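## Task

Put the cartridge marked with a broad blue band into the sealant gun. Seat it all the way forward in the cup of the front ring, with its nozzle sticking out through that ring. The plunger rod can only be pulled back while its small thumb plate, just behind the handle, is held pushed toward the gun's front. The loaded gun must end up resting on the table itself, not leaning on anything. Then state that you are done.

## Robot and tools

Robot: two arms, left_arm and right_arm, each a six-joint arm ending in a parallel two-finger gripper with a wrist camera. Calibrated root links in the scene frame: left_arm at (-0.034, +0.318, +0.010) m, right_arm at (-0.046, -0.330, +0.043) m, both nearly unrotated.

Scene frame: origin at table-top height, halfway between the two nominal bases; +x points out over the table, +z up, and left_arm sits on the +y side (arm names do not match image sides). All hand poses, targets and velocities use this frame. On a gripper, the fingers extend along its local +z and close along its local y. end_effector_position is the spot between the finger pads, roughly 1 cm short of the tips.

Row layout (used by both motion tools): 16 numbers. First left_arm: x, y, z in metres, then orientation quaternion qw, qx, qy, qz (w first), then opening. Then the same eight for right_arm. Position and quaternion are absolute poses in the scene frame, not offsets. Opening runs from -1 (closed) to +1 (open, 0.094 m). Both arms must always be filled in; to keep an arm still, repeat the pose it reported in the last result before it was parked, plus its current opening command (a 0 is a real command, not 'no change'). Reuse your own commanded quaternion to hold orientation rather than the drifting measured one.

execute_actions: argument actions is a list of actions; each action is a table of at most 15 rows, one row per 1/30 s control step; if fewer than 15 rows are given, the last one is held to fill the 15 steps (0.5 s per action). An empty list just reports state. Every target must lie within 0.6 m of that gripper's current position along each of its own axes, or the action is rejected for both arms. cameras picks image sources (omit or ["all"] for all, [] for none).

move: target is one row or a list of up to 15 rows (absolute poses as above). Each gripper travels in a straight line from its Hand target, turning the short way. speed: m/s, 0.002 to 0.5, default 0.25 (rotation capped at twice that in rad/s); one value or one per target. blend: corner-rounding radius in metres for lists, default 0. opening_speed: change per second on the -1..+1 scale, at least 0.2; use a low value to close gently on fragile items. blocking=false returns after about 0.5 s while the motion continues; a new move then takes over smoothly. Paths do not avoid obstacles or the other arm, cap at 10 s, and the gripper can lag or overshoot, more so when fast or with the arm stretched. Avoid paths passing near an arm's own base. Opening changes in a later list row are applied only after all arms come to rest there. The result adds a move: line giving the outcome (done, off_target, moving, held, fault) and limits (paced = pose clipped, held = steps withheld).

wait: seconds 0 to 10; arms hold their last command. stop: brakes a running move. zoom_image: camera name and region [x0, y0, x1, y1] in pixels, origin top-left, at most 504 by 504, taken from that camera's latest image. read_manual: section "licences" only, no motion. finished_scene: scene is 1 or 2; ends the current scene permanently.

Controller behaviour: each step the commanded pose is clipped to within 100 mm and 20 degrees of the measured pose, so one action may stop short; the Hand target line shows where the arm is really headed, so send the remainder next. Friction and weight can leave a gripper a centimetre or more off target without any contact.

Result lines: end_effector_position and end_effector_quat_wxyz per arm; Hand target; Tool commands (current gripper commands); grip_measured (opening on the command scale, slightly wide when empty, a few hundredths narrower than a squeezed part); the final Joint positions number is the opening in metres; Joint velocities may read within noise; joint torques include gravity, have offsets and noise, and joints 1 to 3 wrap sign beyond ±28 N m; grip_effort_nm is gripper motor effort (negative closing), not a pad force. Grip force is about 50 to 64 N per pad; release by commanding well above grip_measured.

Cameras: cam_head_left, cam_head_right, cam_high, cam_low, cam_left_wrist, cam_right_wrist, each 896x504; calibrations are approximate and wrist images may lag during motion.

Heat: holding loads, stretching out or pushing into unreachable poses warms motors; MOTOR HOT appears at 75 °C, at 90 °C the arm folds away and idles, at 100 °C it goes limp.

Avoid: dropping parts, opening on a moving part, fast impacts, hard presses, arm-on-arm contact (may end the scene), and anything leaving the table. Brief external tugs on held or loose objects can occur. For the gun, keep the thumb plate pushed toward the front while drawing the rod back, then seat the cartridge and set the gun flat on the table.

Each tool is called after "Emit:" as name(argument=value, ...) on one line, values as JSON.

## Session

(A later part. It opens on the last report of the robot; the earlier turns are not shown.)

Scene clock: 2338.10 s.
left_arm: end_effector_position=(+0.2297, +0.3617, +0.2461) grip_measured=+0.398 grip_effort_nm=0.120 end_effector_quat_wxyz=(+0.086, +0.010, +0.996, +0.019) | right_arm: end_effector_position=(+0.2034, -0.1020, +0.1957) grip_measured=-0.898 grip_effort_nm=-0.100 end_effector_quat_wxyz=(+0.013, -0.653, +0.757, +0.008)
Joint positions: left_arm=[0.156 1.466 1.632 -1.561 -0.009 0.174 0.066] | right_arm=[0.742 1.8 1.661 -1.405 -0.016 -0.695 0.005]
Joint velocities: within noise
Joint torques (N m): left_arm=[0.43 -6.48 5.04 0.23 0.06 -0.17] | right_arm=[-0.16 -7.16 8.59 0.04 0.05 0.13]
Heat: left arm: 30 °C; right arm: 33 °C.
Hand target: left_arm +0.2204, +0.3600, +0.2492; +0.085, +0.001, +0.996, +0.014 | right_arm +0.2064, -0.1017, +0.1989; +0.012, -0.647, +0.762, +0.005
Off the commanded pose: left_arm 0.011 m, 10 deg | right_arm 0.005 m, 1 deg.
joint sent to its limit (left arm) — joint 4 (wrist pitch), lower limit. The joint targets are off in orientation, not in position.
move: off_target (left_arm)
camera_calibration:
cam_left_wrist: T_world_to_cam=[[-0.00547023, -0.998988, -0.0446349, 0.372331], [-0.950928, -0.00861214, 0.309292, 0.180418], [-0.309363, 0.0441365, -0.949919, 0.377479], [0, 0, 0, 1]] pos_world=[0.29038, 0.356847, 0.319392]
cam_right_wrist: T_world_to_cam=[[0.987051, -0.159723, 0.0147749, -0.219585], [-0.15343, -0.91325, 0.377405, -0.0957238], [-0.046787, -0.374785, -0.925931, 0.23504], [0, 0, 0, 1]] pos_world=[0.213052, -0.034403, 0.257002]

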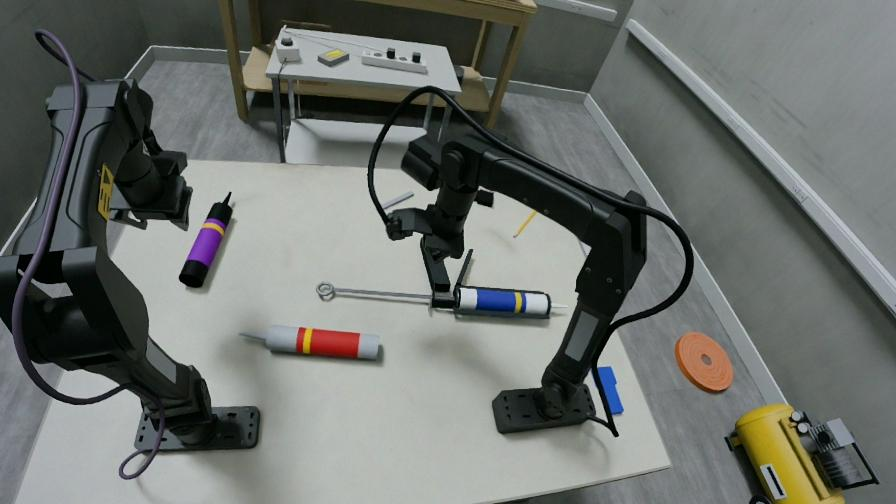

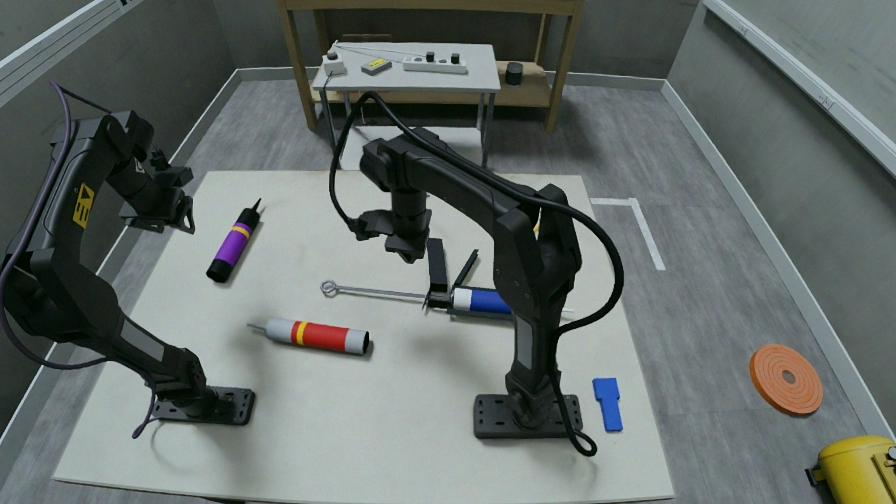

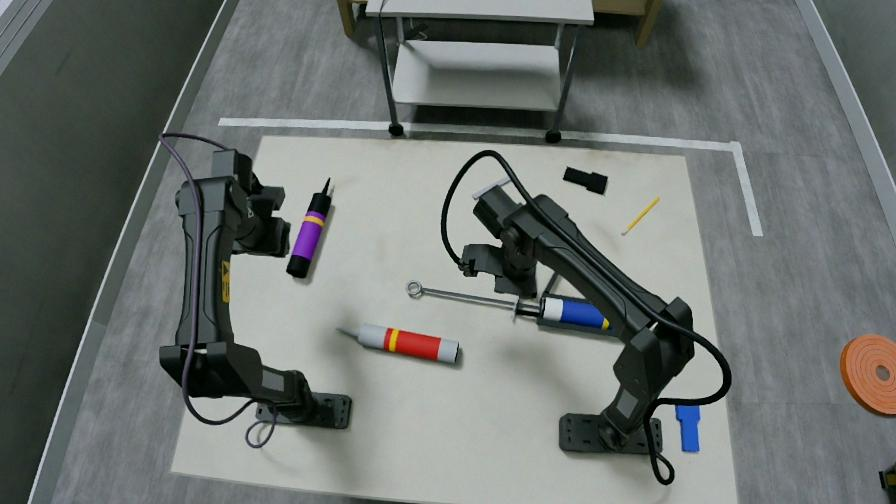

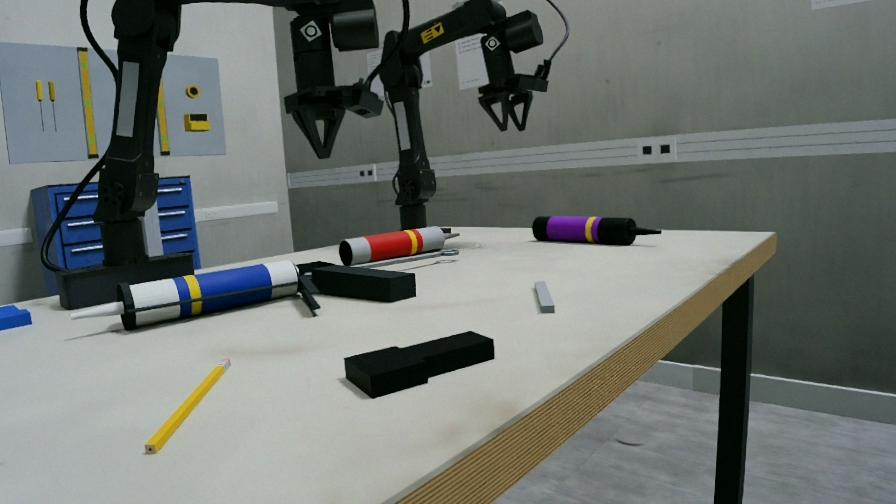

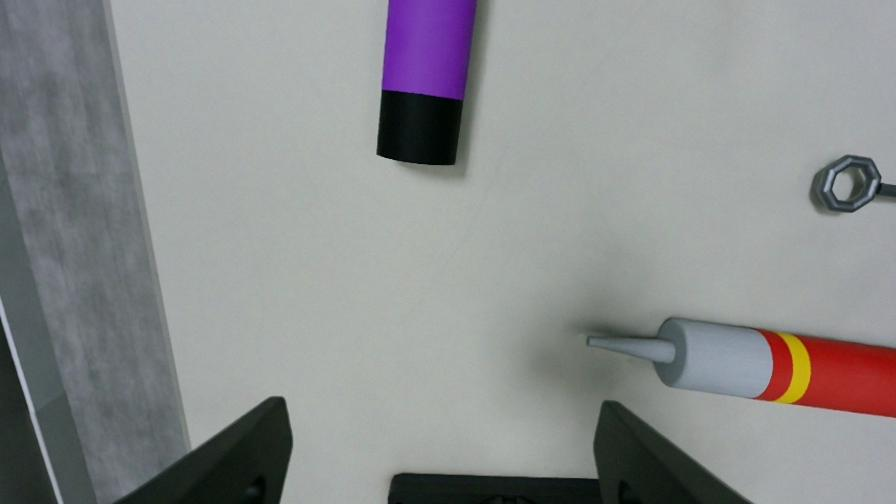

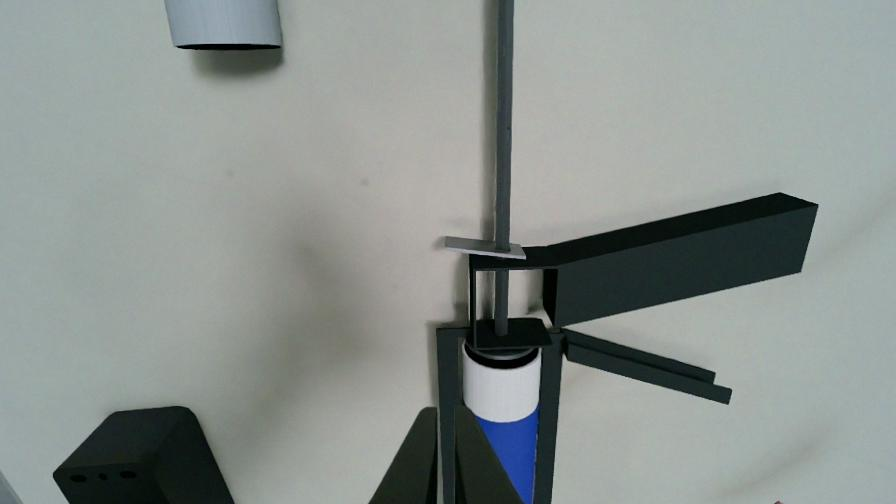

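Emit:
move(target=[0.22, 0.36, 0.25, 0, 0.0, 1, 0, 0.4, 0.20, -0.38, 0.18, 0.0133, -0.6493, 0.7603, 0.0113, -0.9], speed=0.25, cameras=["cam_right_wrist","cam_low"])

Emit:
zoom_image(camera="cam_low", region=[90, 270, 190, 340])

Emit:
zoom_image(camera="cam_low", region=[250, 240, 350, 320])

Scene clock: 2362.13 s.
left_arm: end_effector_position=(+0.2297, +0.3617, +0.2461) grip_measured=+0.398 grip_effort_nm=0.115 end_effector_quat_wxyz=(+0.086, +0.010, +0.996, +0.019) | right_arm: end_effector_position=(+0.1971, -0.3799, +0.1811) grip_measured=-0.898 grip_effort_nm=-0.100 end_effector_quat_wxyz=(+0.005, -0.644, +0.765, +0.016)
Joint positions: left_arm=[0.156 1.466 1.632 -1.561 -0.009 0.174 0.066] | right_arm=[-0.215 1.498 1.276 -1.368 -0.028 -1.629 0.005]
Joint velocities: within noise
Joint torques (N m): left_arm=[0.43 -6.48 5.09 0.26 0.1 -0.16] | right_arm=[-0.4 -5.04 6.11 0.25 -0.2 -0.18]
Heat: left arm: 30 °C; right arm: 33 °C.
Hand target: left_arm +0.2204, +0.3600, +0.2492; +0.085, +0.001, +0.996, +0.014 | right_arm +0.2000, -0.3783, +0.1810; +0.015, -0.649, +0.761, +0.018
Off the commanded pose: left_arm 0.011 m, 10 deg | right_arm 0.003 m, 1 deg.
joint sent to its limit (left arm) — joint 4 (wrist pitch), lower limit. The joint targets are off in orientation, not in position.
move: off_target (left_arm)
camera_calibration:
cam_right_wrist: T_world_to_cam=[[0.983167, -0.182537, -0.00799111, -0.261345], [-0.165958, -0.910457, 0.378849, -0.341621], [-0.0764295, -0.371145, -0.925424, 0.124232], [0, 0, 0, 1]] pos_world=[0.209745, -0.312628, 0.242302]
Images, in order (width x height): cam_low 896x504, cam_right_wrist 896x504.

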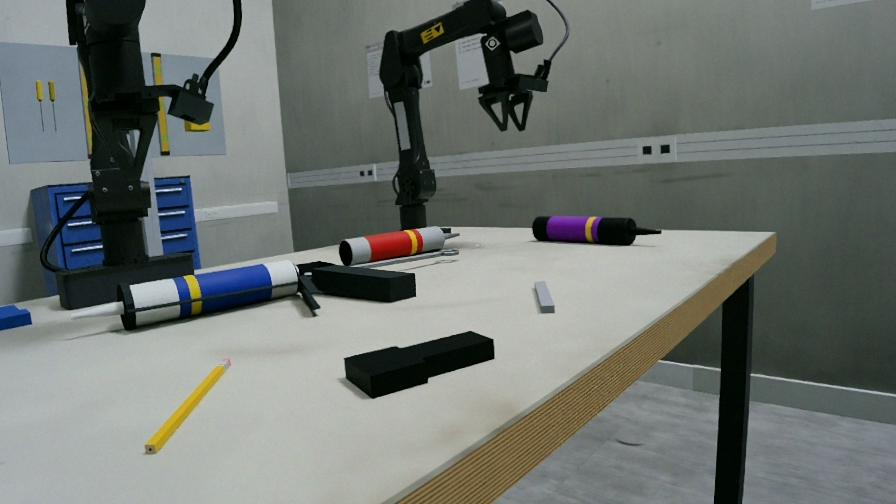

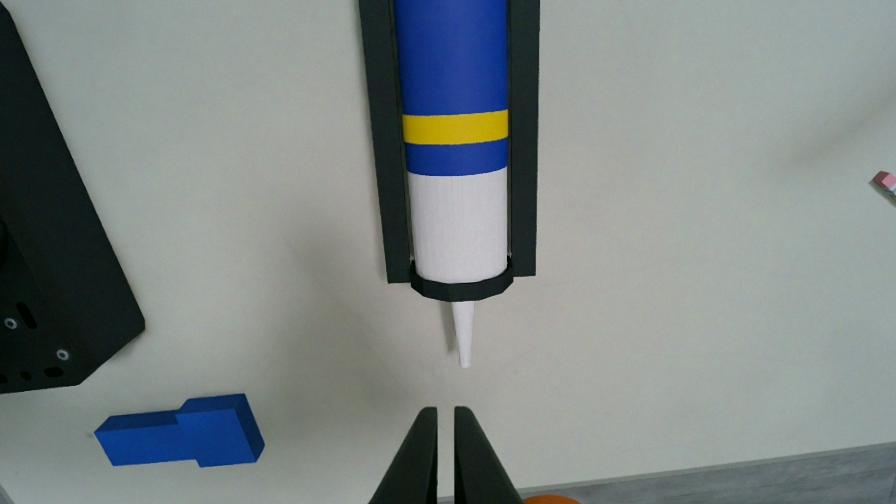

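Scaled by 5.040 from the camera's 896x504 image, which has a finer 1280x720 frame.

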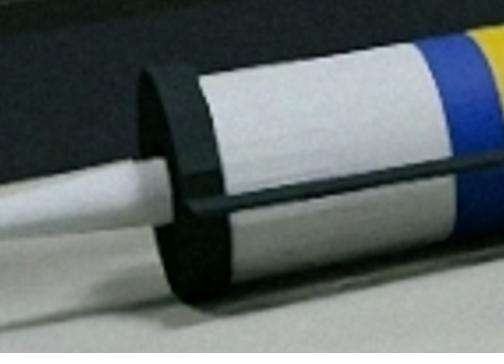

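Scaled by 5.040 from the camera's 896x504 image, which has a finer 1280x720 frame.

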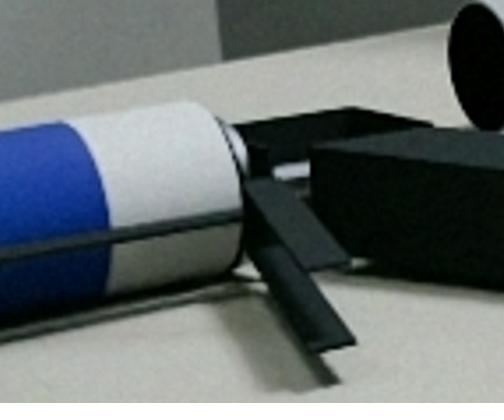

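Emit:
move(target=[[0.27, 0.22, 0.16, 0, 0.0845, 0.9964, 0, -0.9, 0.196, -0.443, 0.13, 0.0133, -0.6493, 0.7603, 0.0113, 0.28],[0.27, 0.22, 0.16, 0, 0.0845, 0.9964, 0, -0.9, 0.196, -0.443, 0.05, 0.0, -0.6494, 0.7604, 0.0, 0.28]], speed=[0.15,0.1])

Emit:
zoom_image(camera="cam_head_left", region=[480, 240, 620, 350])

Scene clock: 2428.07 s.
left_arm: end_effector_position=(+0.2553, +0.2263, +0.1544) grip_measured=-0.898 grip_effort_nm=-0.090 end_effector_quat_wxyz=(-0.026, +0.091, +0.995, +0.009) | right_arm: end_effector_position=(+0.1952, -0.4444, +0.0535) grip_measured=+0.278 grip_effort_nm=0.149 end_effector_quat_wxyz=(+0.004, -0.645, +0.765, +0.000)
Joint positions: left_arm=[-0.312 1.744 1.559 -1.44 -0.006 -0.131 0.005] | right_arm=[-0.441 1.668 0.922 -0.821 -0.008 -1.855 0.06]
Joint velocities: within noise
Joint torques (N m): left_arm=[-0.12 -6.37 8.49 0.29 0 -0.15] | right_arm=[0.68 -5.68 4.72 0.31 0.04 -0.04]
Heat: left arm: 30 °C; right arm: 31 °C.
Hand target: left_arm +0.2698, +0.2211, +0.1606; +0.001, +0.085, +0.996, +0.002 | right_arm +0.1943, -0.4427, +0.0497; +0.001, -0.648, +0.762, +0.002
Off the commanded pose: left_arm 0.017 m, 3 deg | right_arm 0.004 m, 1 deg.
move: off_target (left_arm)
camera_calibration:
cam_left_wrist: T_world_to_cam=[[-0.173339, -0.984645, -0.0206873, 0.269034], [-0.846645, 0.138249, 0.513887, 0.140497], [-0.503136, 0.106592, -0.857608, 0.325297], [0, 0, 0, 1]] pos_world=[0.329254, 0.210805, 0.212344]
cam_right_wrist: T_world_to_cam=[[0.983118, -0.182291, 0.0157745, -0.273423], [-0.173354, -0.900387, 0.399063, -0.347513], [-0.0585424, -0.395061, -0.916788, -0.0325365], [0, 0, 0, 1]] pos_world=[0.20666, -0.375593, 0.113164]

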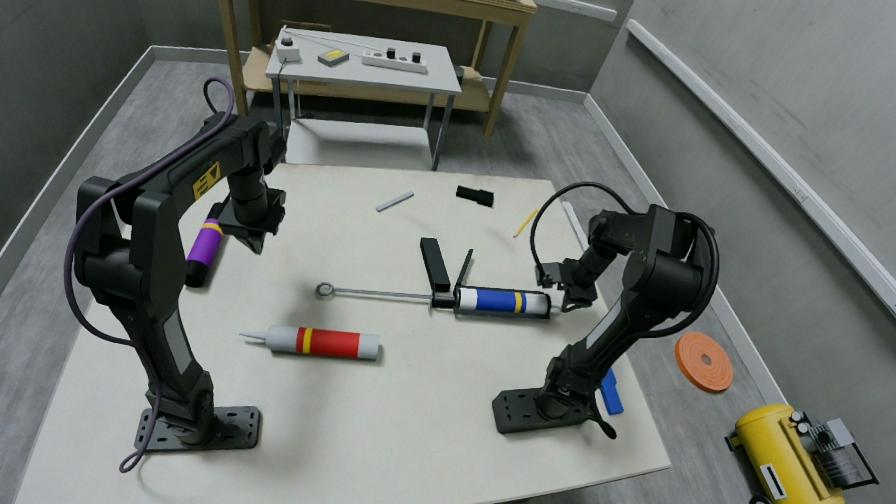

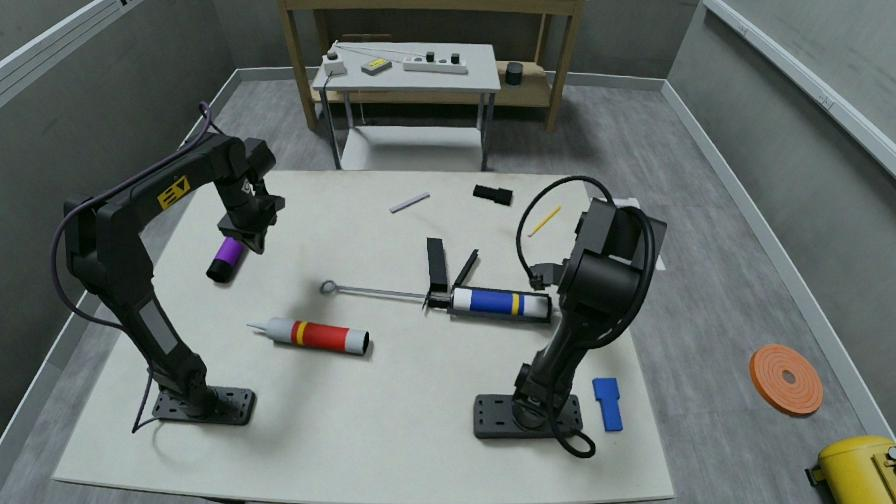

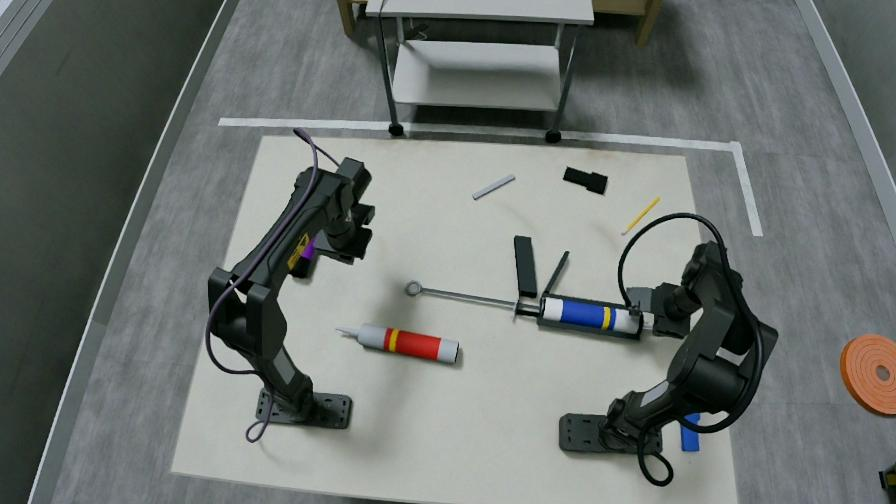

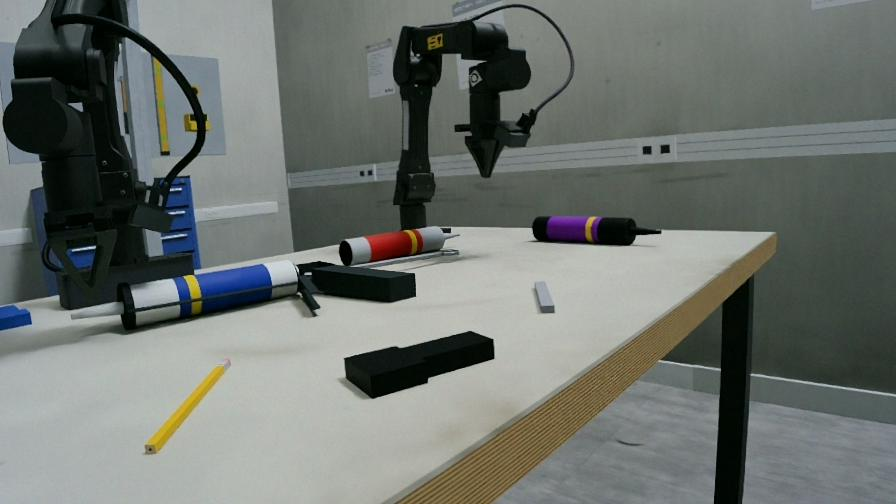

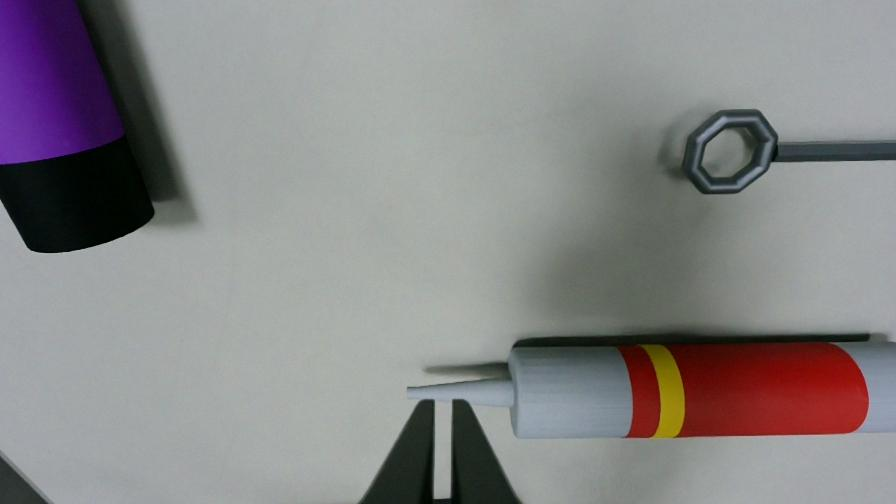

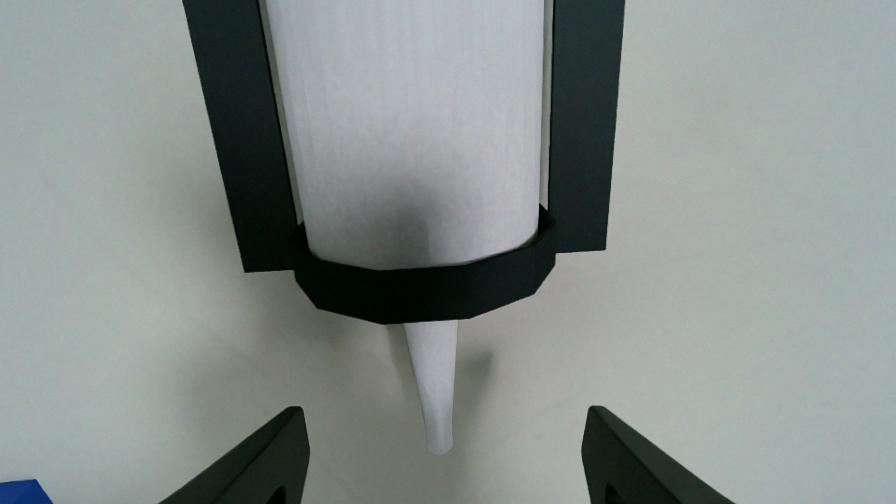

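Scaled by 3.600 from the camera's 896x504 image, which has a finer 1280x720 frame.

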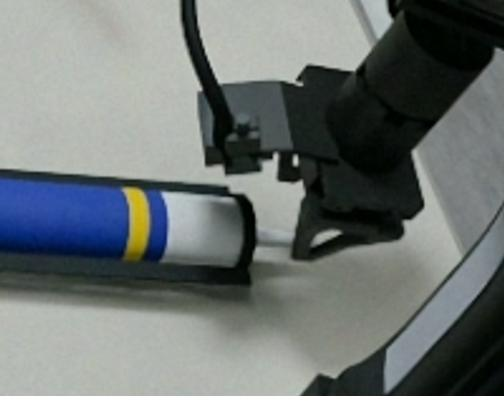

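Emit:
move(target=[[0.268, 0.165, 0.10, 0, 0.0845, 0.9964, 0, -0.9, 0.196, -0.443, 0.02, 0.0, -0.6494, 0.7604, 0.0, 0.28],[0.265, 0.16, 0.04, 0, 0.0845, 0.9964, 0, -0.9, 0.196, -0.443, 0.02, 0.0, -0.6494, 0.7604, 0.0, 0.28]], speed=[0.08,0.08])

Emit:
zoom_image(camera="cam_head_left", region=[480, 240, 620, 350])

Emit:
zoom_image(camera="cam_low", region=[50, 230, 200, 340])

Emit:
zoom_image(camera="cam_high", region=[370, 240, 470, 320])

Scene clock: 2470.47 s.
left_arm: end_effector_position=(+0.2603, +0.1643, +0.0461) grip_measured=-0.898 grip_effort_nm=-0.095 end_effector_quat_wxyz=(-0.006, +0.089, +0.996, +0.002) | right_arm: end_effector_position=(+0.1978, -0.4463, +0.0254) grip_measured=+0.278 grip_effort_nm=0.144 end_effector_quat_wxyz=(+0.005, -0.645, +0.764, -0.005)
Joint positions: left_arm=[-0.482 1.873 1.284 -0.995 0 -0.306 0.005] | right_arm=[-0.441 1.734 0.866 -0.69 -0.005 -1.855 0.06]
Joint velocities: within noise
Joint torques (N m): left_arm=[-0.57 -6.69 5.24 0.38 0 -0.14] | right_arm=[0.68 -5.72 4.27 0.33 0.04 -0.04]
Heat: left arm: 30 °C; right arm: 32 °C.
Hand target: left_arm +0.2631, +0.1595, +0.0398; -0.001, +0.085, +0.996, -0.001 | right_arm +0.1955, -0.4438, +0.0207; +0.000, -0.648, +0.761, -0.001
Off the commanded pose: left_arm 0.009 m, 1 deg | right_arm 0.007 m, 1 deg.
move: done
camera_calibration:
cam_left_wrist: T_world_to_cam=[[-0.168056, -0.985716, -0.0109772, 0.20498], [-0.866344, 0.142373, 0.478725, 0.21508], [-0.470324, 0.0899625, -0.877896, 0.236658], [0, 0, 0, 1]] pos_world=[0.332088, 0.15014, 0.107047]
cam_right_wrist: T_world_to_cam=[[0.982977, -0.18218, 0.0238222, -0.275984], [-0.176157, -0.897656, 0.403959, -0.335916], [-0.0522093, -0.401279, -0.914467, -0.0628962], [0, 0, 0, 1]] pos_world=[0.208828, -0.377055, 0.0847546]

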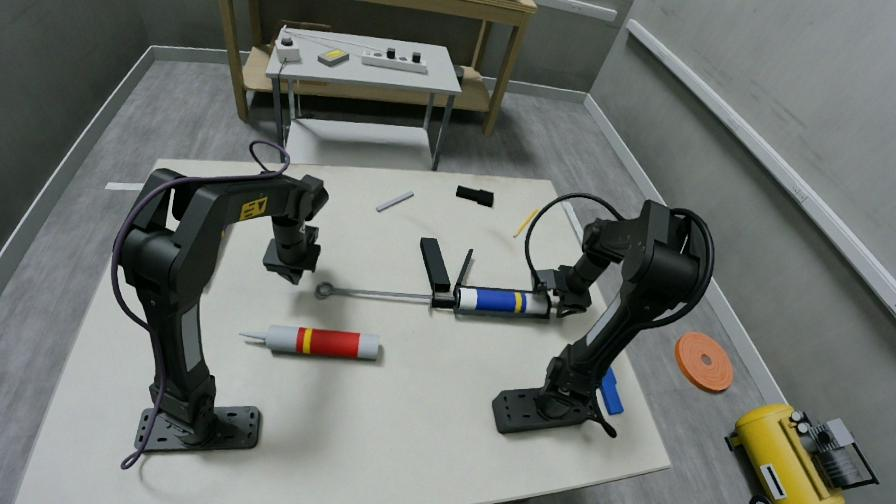

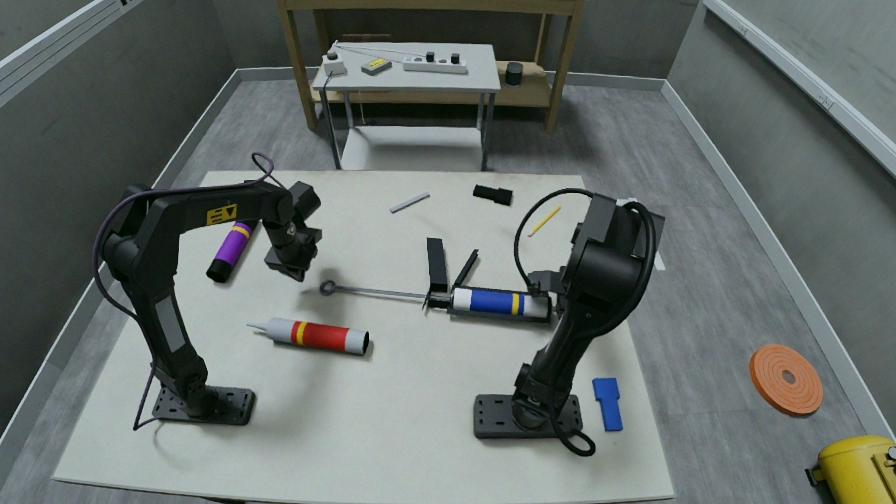

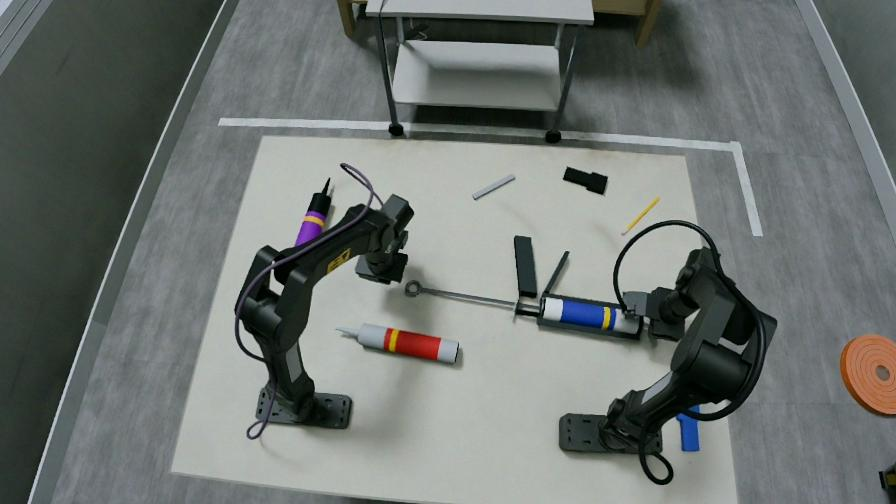

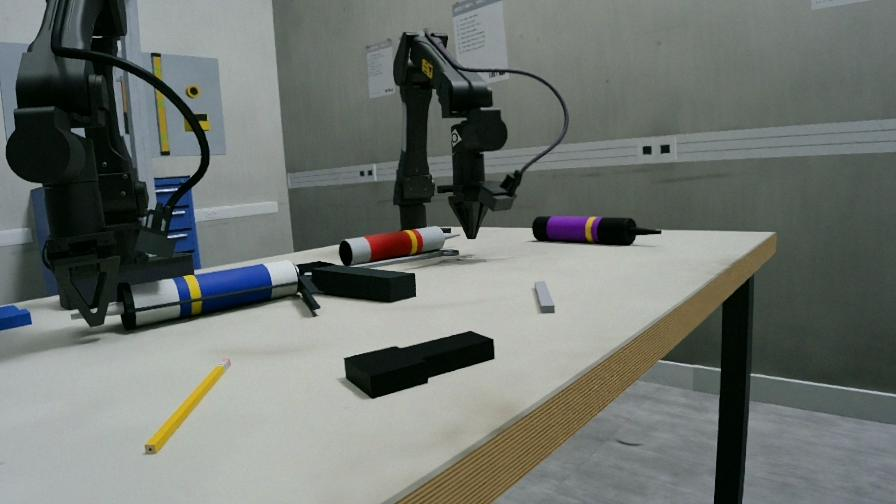

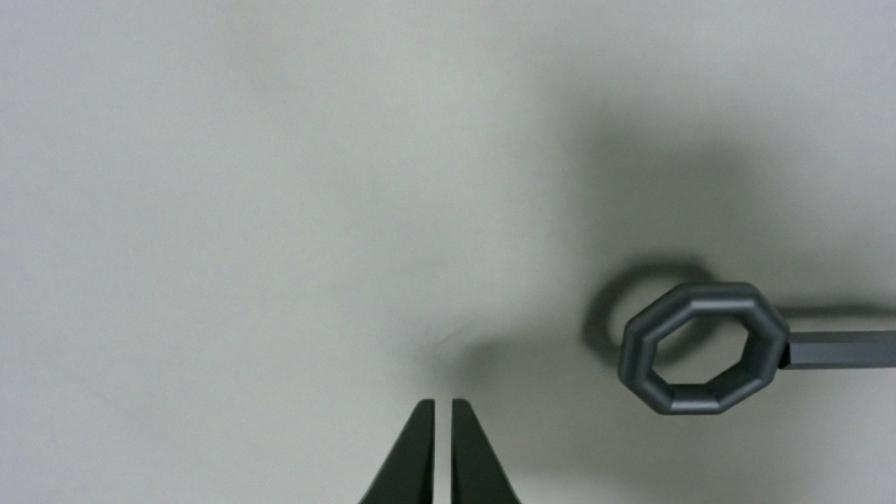

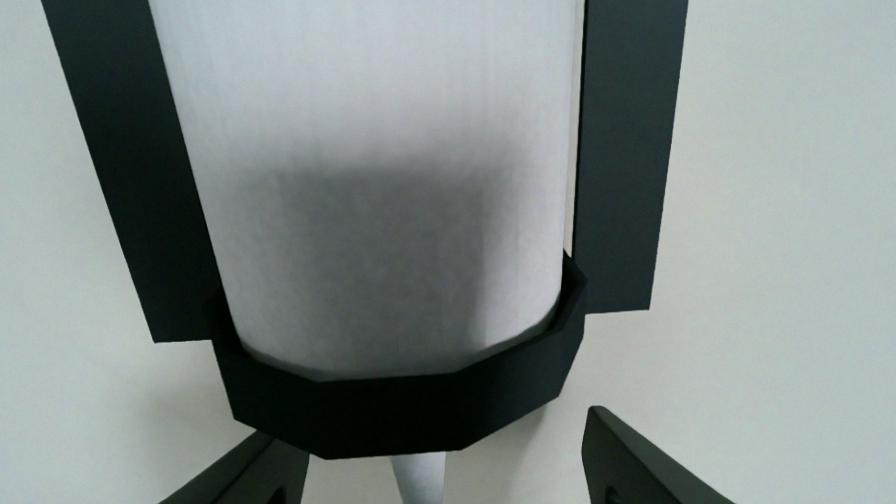

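Scaled by 3.600 from the camera's 896x504 image, which has a finer 1280x720 frame.

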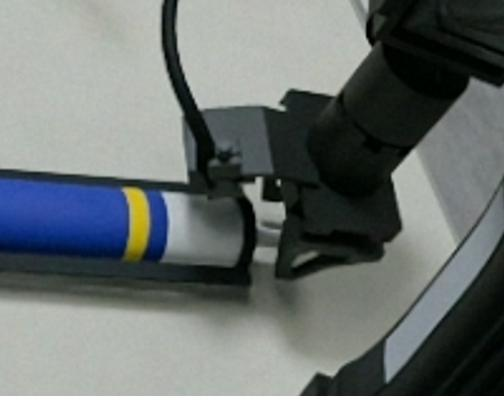

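Scaled by 3.360 from the camera's 896x504 image, which has a finer 1280x720 frame.

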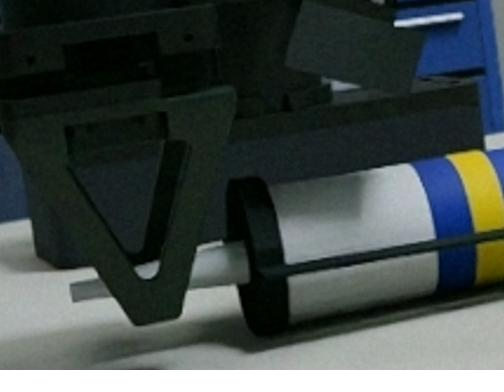

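Scaled by 5.040 from the camera's 896x504 image, which has a finer 1280x720 frame.

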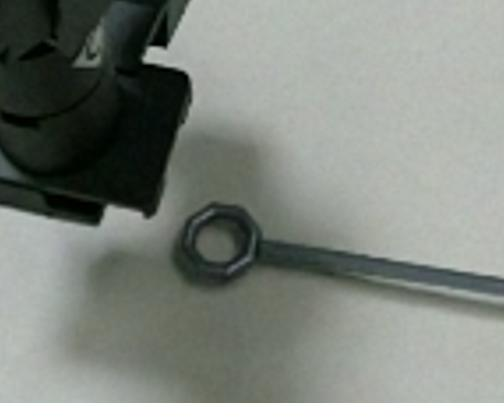

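Emit:
move(target=[[0.261, 0.152, 0.018, 0, 0.0845, 0.9964, 0, -0.9, 0.198, -0.441, 0.016, 0.0, -0.6494, 0.7604, 0.0, 0.28],[0.260, 0.137, 0.018, 0, 0.0845, 0.9964, 0, -0.9, 0.198, -0.437, 0.016, 0.0, -0.6494, 0.7604, 0.0, 0.28]], speed=[0.04,0.03])

Emit:
zoom_image(camera="cam_high", region=[370, 240, 470, 320])

Scene clock: 2484.37 s.
left_arm: end_effector_position=(+0.2485, +0.1435, +0.0193) grip_measured=-0.898 grip_effort_nm=-0.095 end_effector_quat_wxyz=(-0.014, +0.093, +0.996, +0.007) | right_arm: end_effector_position=(+0.2007, -0.4385, +0.0201) grip_measured=+0.278 grip_effort_nm=0.149 end_effector_quat_wxyz=(+0.004, -0.656, +0.755, -0.003)
Joint positions: left_arm=[-0.554 1.928 1.244 -0.918 0 -0.37 0.005] | right_arm=[-0.41 1.75 0.859 -0.672 -0.005 -1.855 0.06]
Joint velocities: within noise
Joint torques (N m): left_arm=[-0.44 -6.64 7.09 0.34 -0.01 -0.16] | right_arm=[0.68 -6.05 4.14 0.32 0.04 0.13]
Heat: left arm: 30 °C; right arm: 32 °C.
Hand target: left_arm +0.2586, +0.1356, +0.0183; +0.000, +0.088, +0.996, +0.000 | right_arm +0.1984, -0.4362, +0.0161; +0.000, -0.654, +0.757, +0.000
Off the commanded pose: left_arm 0.013 m, 2 deg | right_arm 0.005 m, 1 deg.
move: off_target (left_arm)
camera_calibration:
cam_left_wrist: T_world_to_cam=[[-0.175849, -0.984242, -0.018564, 0.18406], [-0.857815, 0.143955, 0.493387, 0.217932], [-0.48294, 0.102686, -0.869612, 0.210623], [0, 0, 0, 1]] pos_world=[0.32103, 0.12816, 0.0790521]
cam_right_wrist: T_world_to_cam=[[0.988193, -0.151983, 0.0193887, -0.265009], [-0.146846, -0.903399, 0.402872, -0.334638], [-0.0437139, -0.400963, -0.915051, -0.0660782], [0, 0, 0, 1]] pos_world=[0.209851, -0.369084, 0.0794899]

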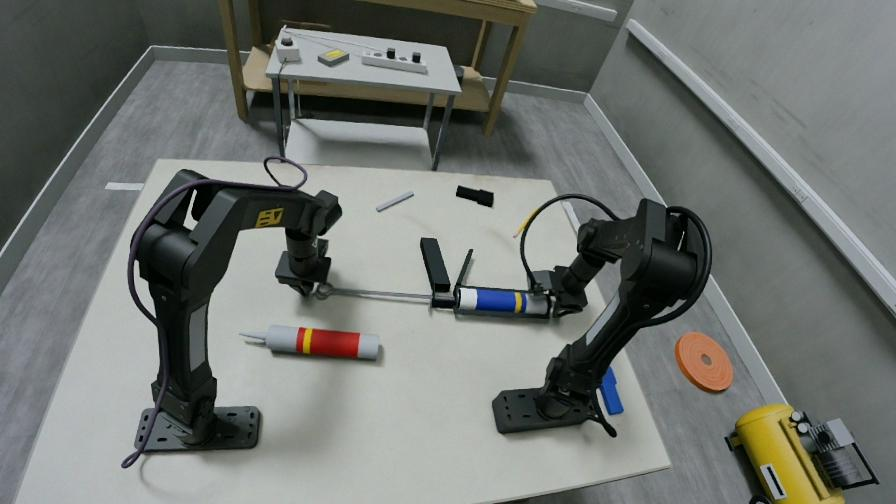

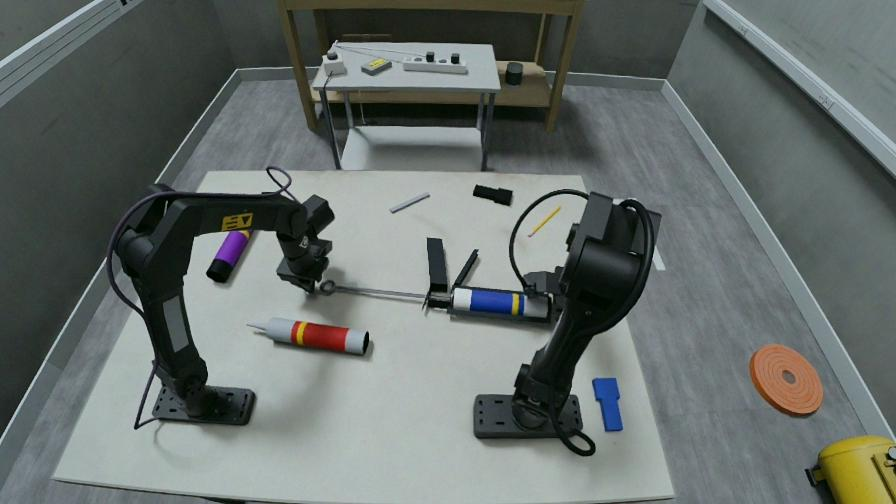

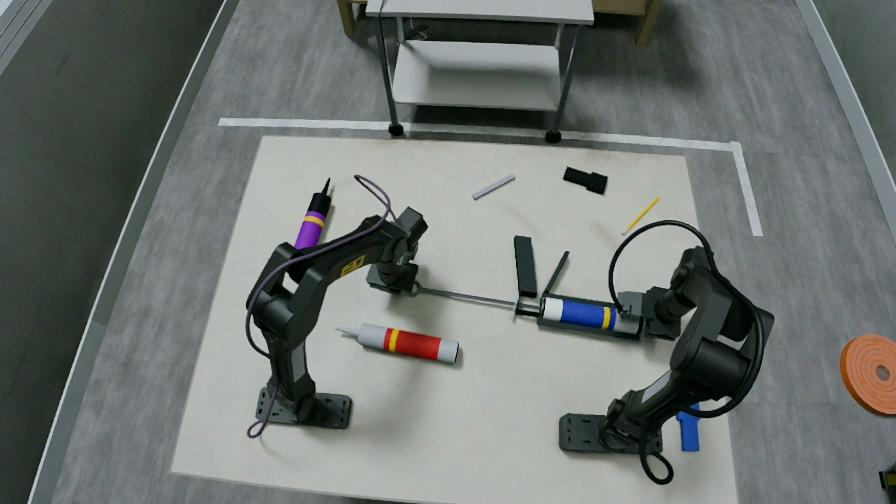

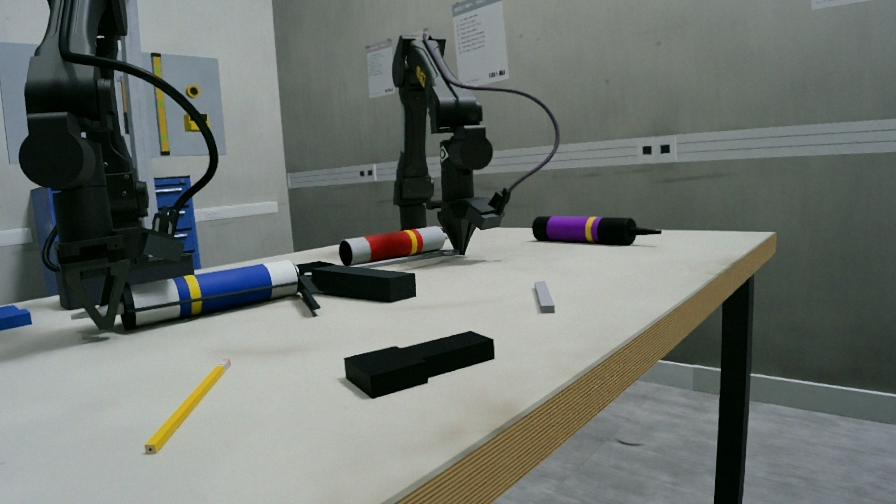

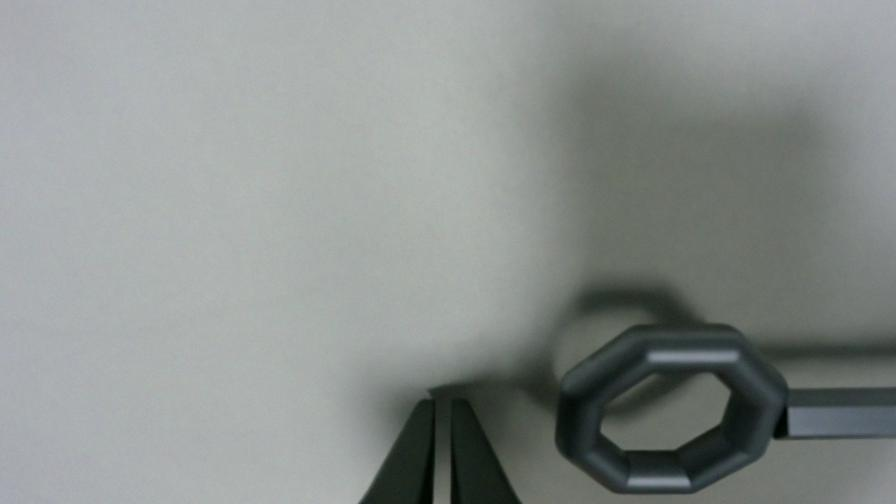

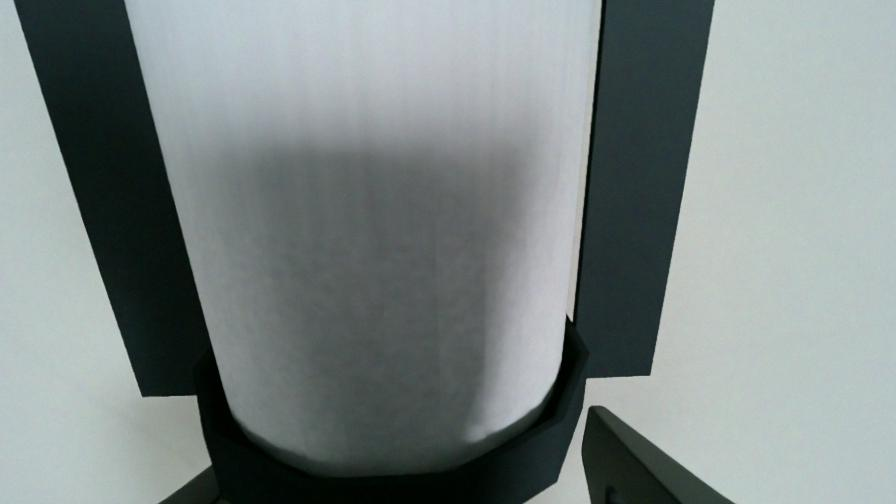

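Scaled by 5.040 from the camera's 896x504 image, which has a finer 1280x720 frame.

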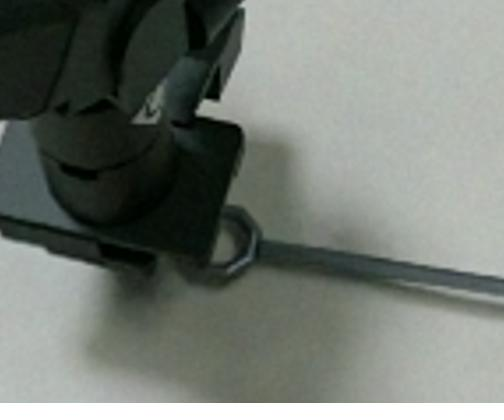

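Emit:
move(target=[0.262, 0.124, 0.020, 0, 0.0845, 0.9964, 0, -0.9, 0.198, -0.437, 0.016, 0.0, -0.6494, 0.7604, 0.0, 0.28], speed=0.03, cameras=["cam_high","cam_left_wrist","cam_right_wrist"])

Emit:
zoom_image(camera="cam_high", region=[490, 270, 590, 350])

Scene clock: 2497.73 s.
left_arm: end_effector_position=(+0.2531, +0.1320, +0.0187) grip_measured=-0.898 grip_effort_nm=-0.085 end_effector_quat_wxyz=(-0.010, +0.089, +0.996, +0.005) | right_arm: end_effector_position=(+0.2007, -0.4385, +0.0201) grip_measured=+0.278 grip_effort_nm=0.149 end_effector_quat_wxyz=(+0.004, -0.655, +0.756, -0.003)
Joint positions: left_arm=[-0.576 1.955 1.281 -0.918 0 -0.399 0.005] | right_arm=[-0.41 1.75 0.859 -0.672 -0.005 -1.85 0.06]
Joint velocities: within noise
Joint torques (N m): left_arm=[-0.4 -6.93 7.94 0.2 0 -0.14] | right_arm=[0.35 -6.11 4.1 0.32 0.03 0.13]
Heat: left arm: 29 °C; right arm: 31 °C.
Hand target: left_arm +0.2616, +0.1243, +0.0195; +0.000, +0.085, +0.996, +0.000 | right_arm +0.1979, -0.4370, +0.0161; +0.000, -0.650, +0.760, +0.000
Off the commanded pose: left_arm 0.012 m, 1 deg | right_arm 0.005 m, 1 deg.
move: off_target (left_arm)
camera_calibration:
cam_left_wrist: T_world_to_cam=[[-0.168164, -0.985633, -0.0157427, 0.171702], [-0.862899, 0.139465, 0.485752, 0.225872], [-0.476577, 0.0952701, -0.873955, 0.212964], [0, 0, 0, 1]] pos_world=[0.325273, 0.117445, 0.0791062]
cam_right_wrist: T_world_to_cam=[[0.987483, -0.156529, 0.0193762, -0.26686], [-0.150999, -0.902731, 0.402835, -0.333511], [-0.0455639, -0.400718, -0.915068, -0.0655992], [0, 0, 0, 1]] pos_world=[0.210171, -0.369129, 0.0794928]
Images, in order (width x height): cam_high 896x504, cam_left_wrist 896x504, cam_right_wrist 896x504.

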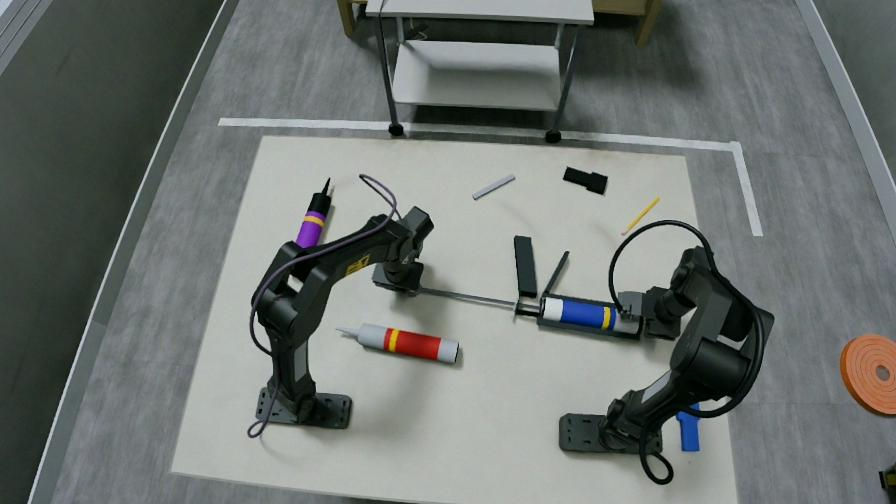

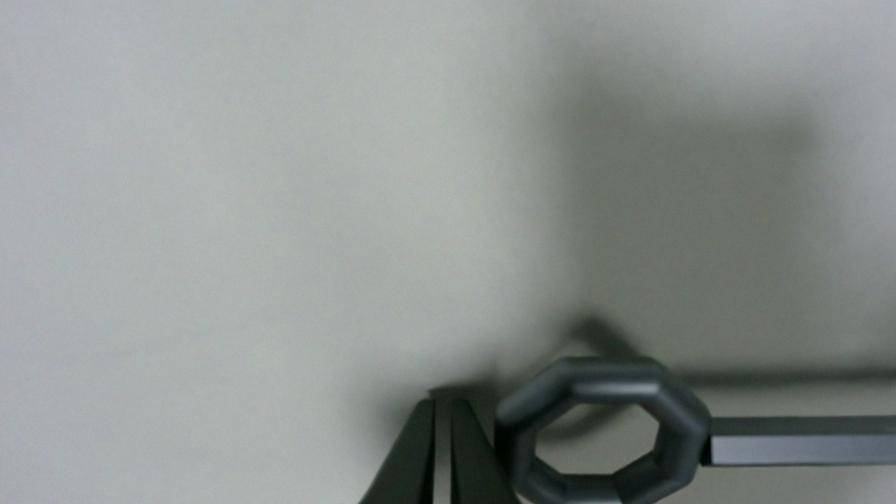

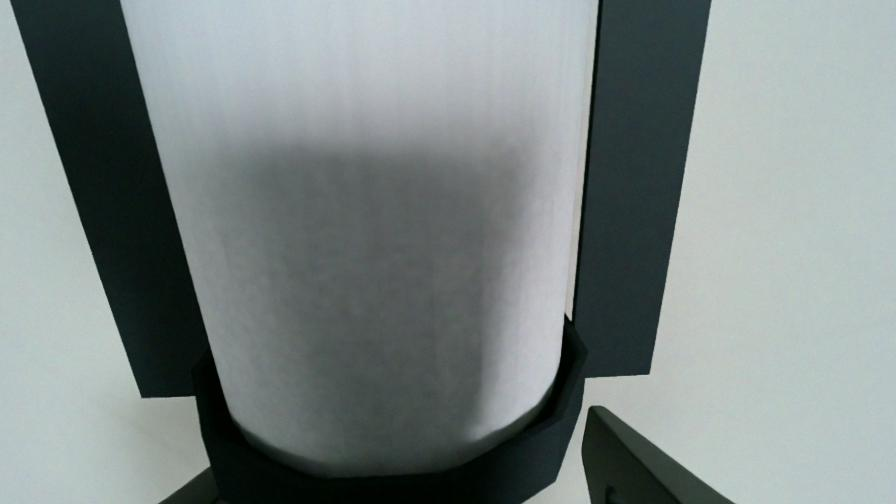

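Scaled by 5.040 from the camera's 896x504 image, which has a finer 1280x720 frame.

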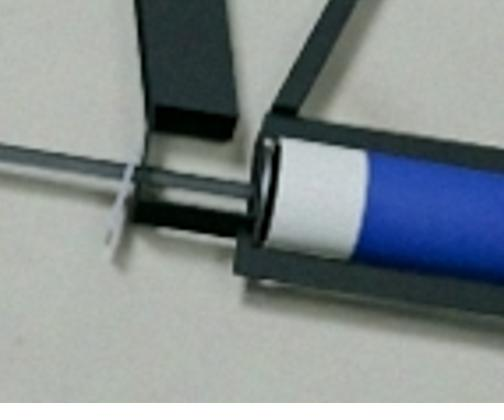

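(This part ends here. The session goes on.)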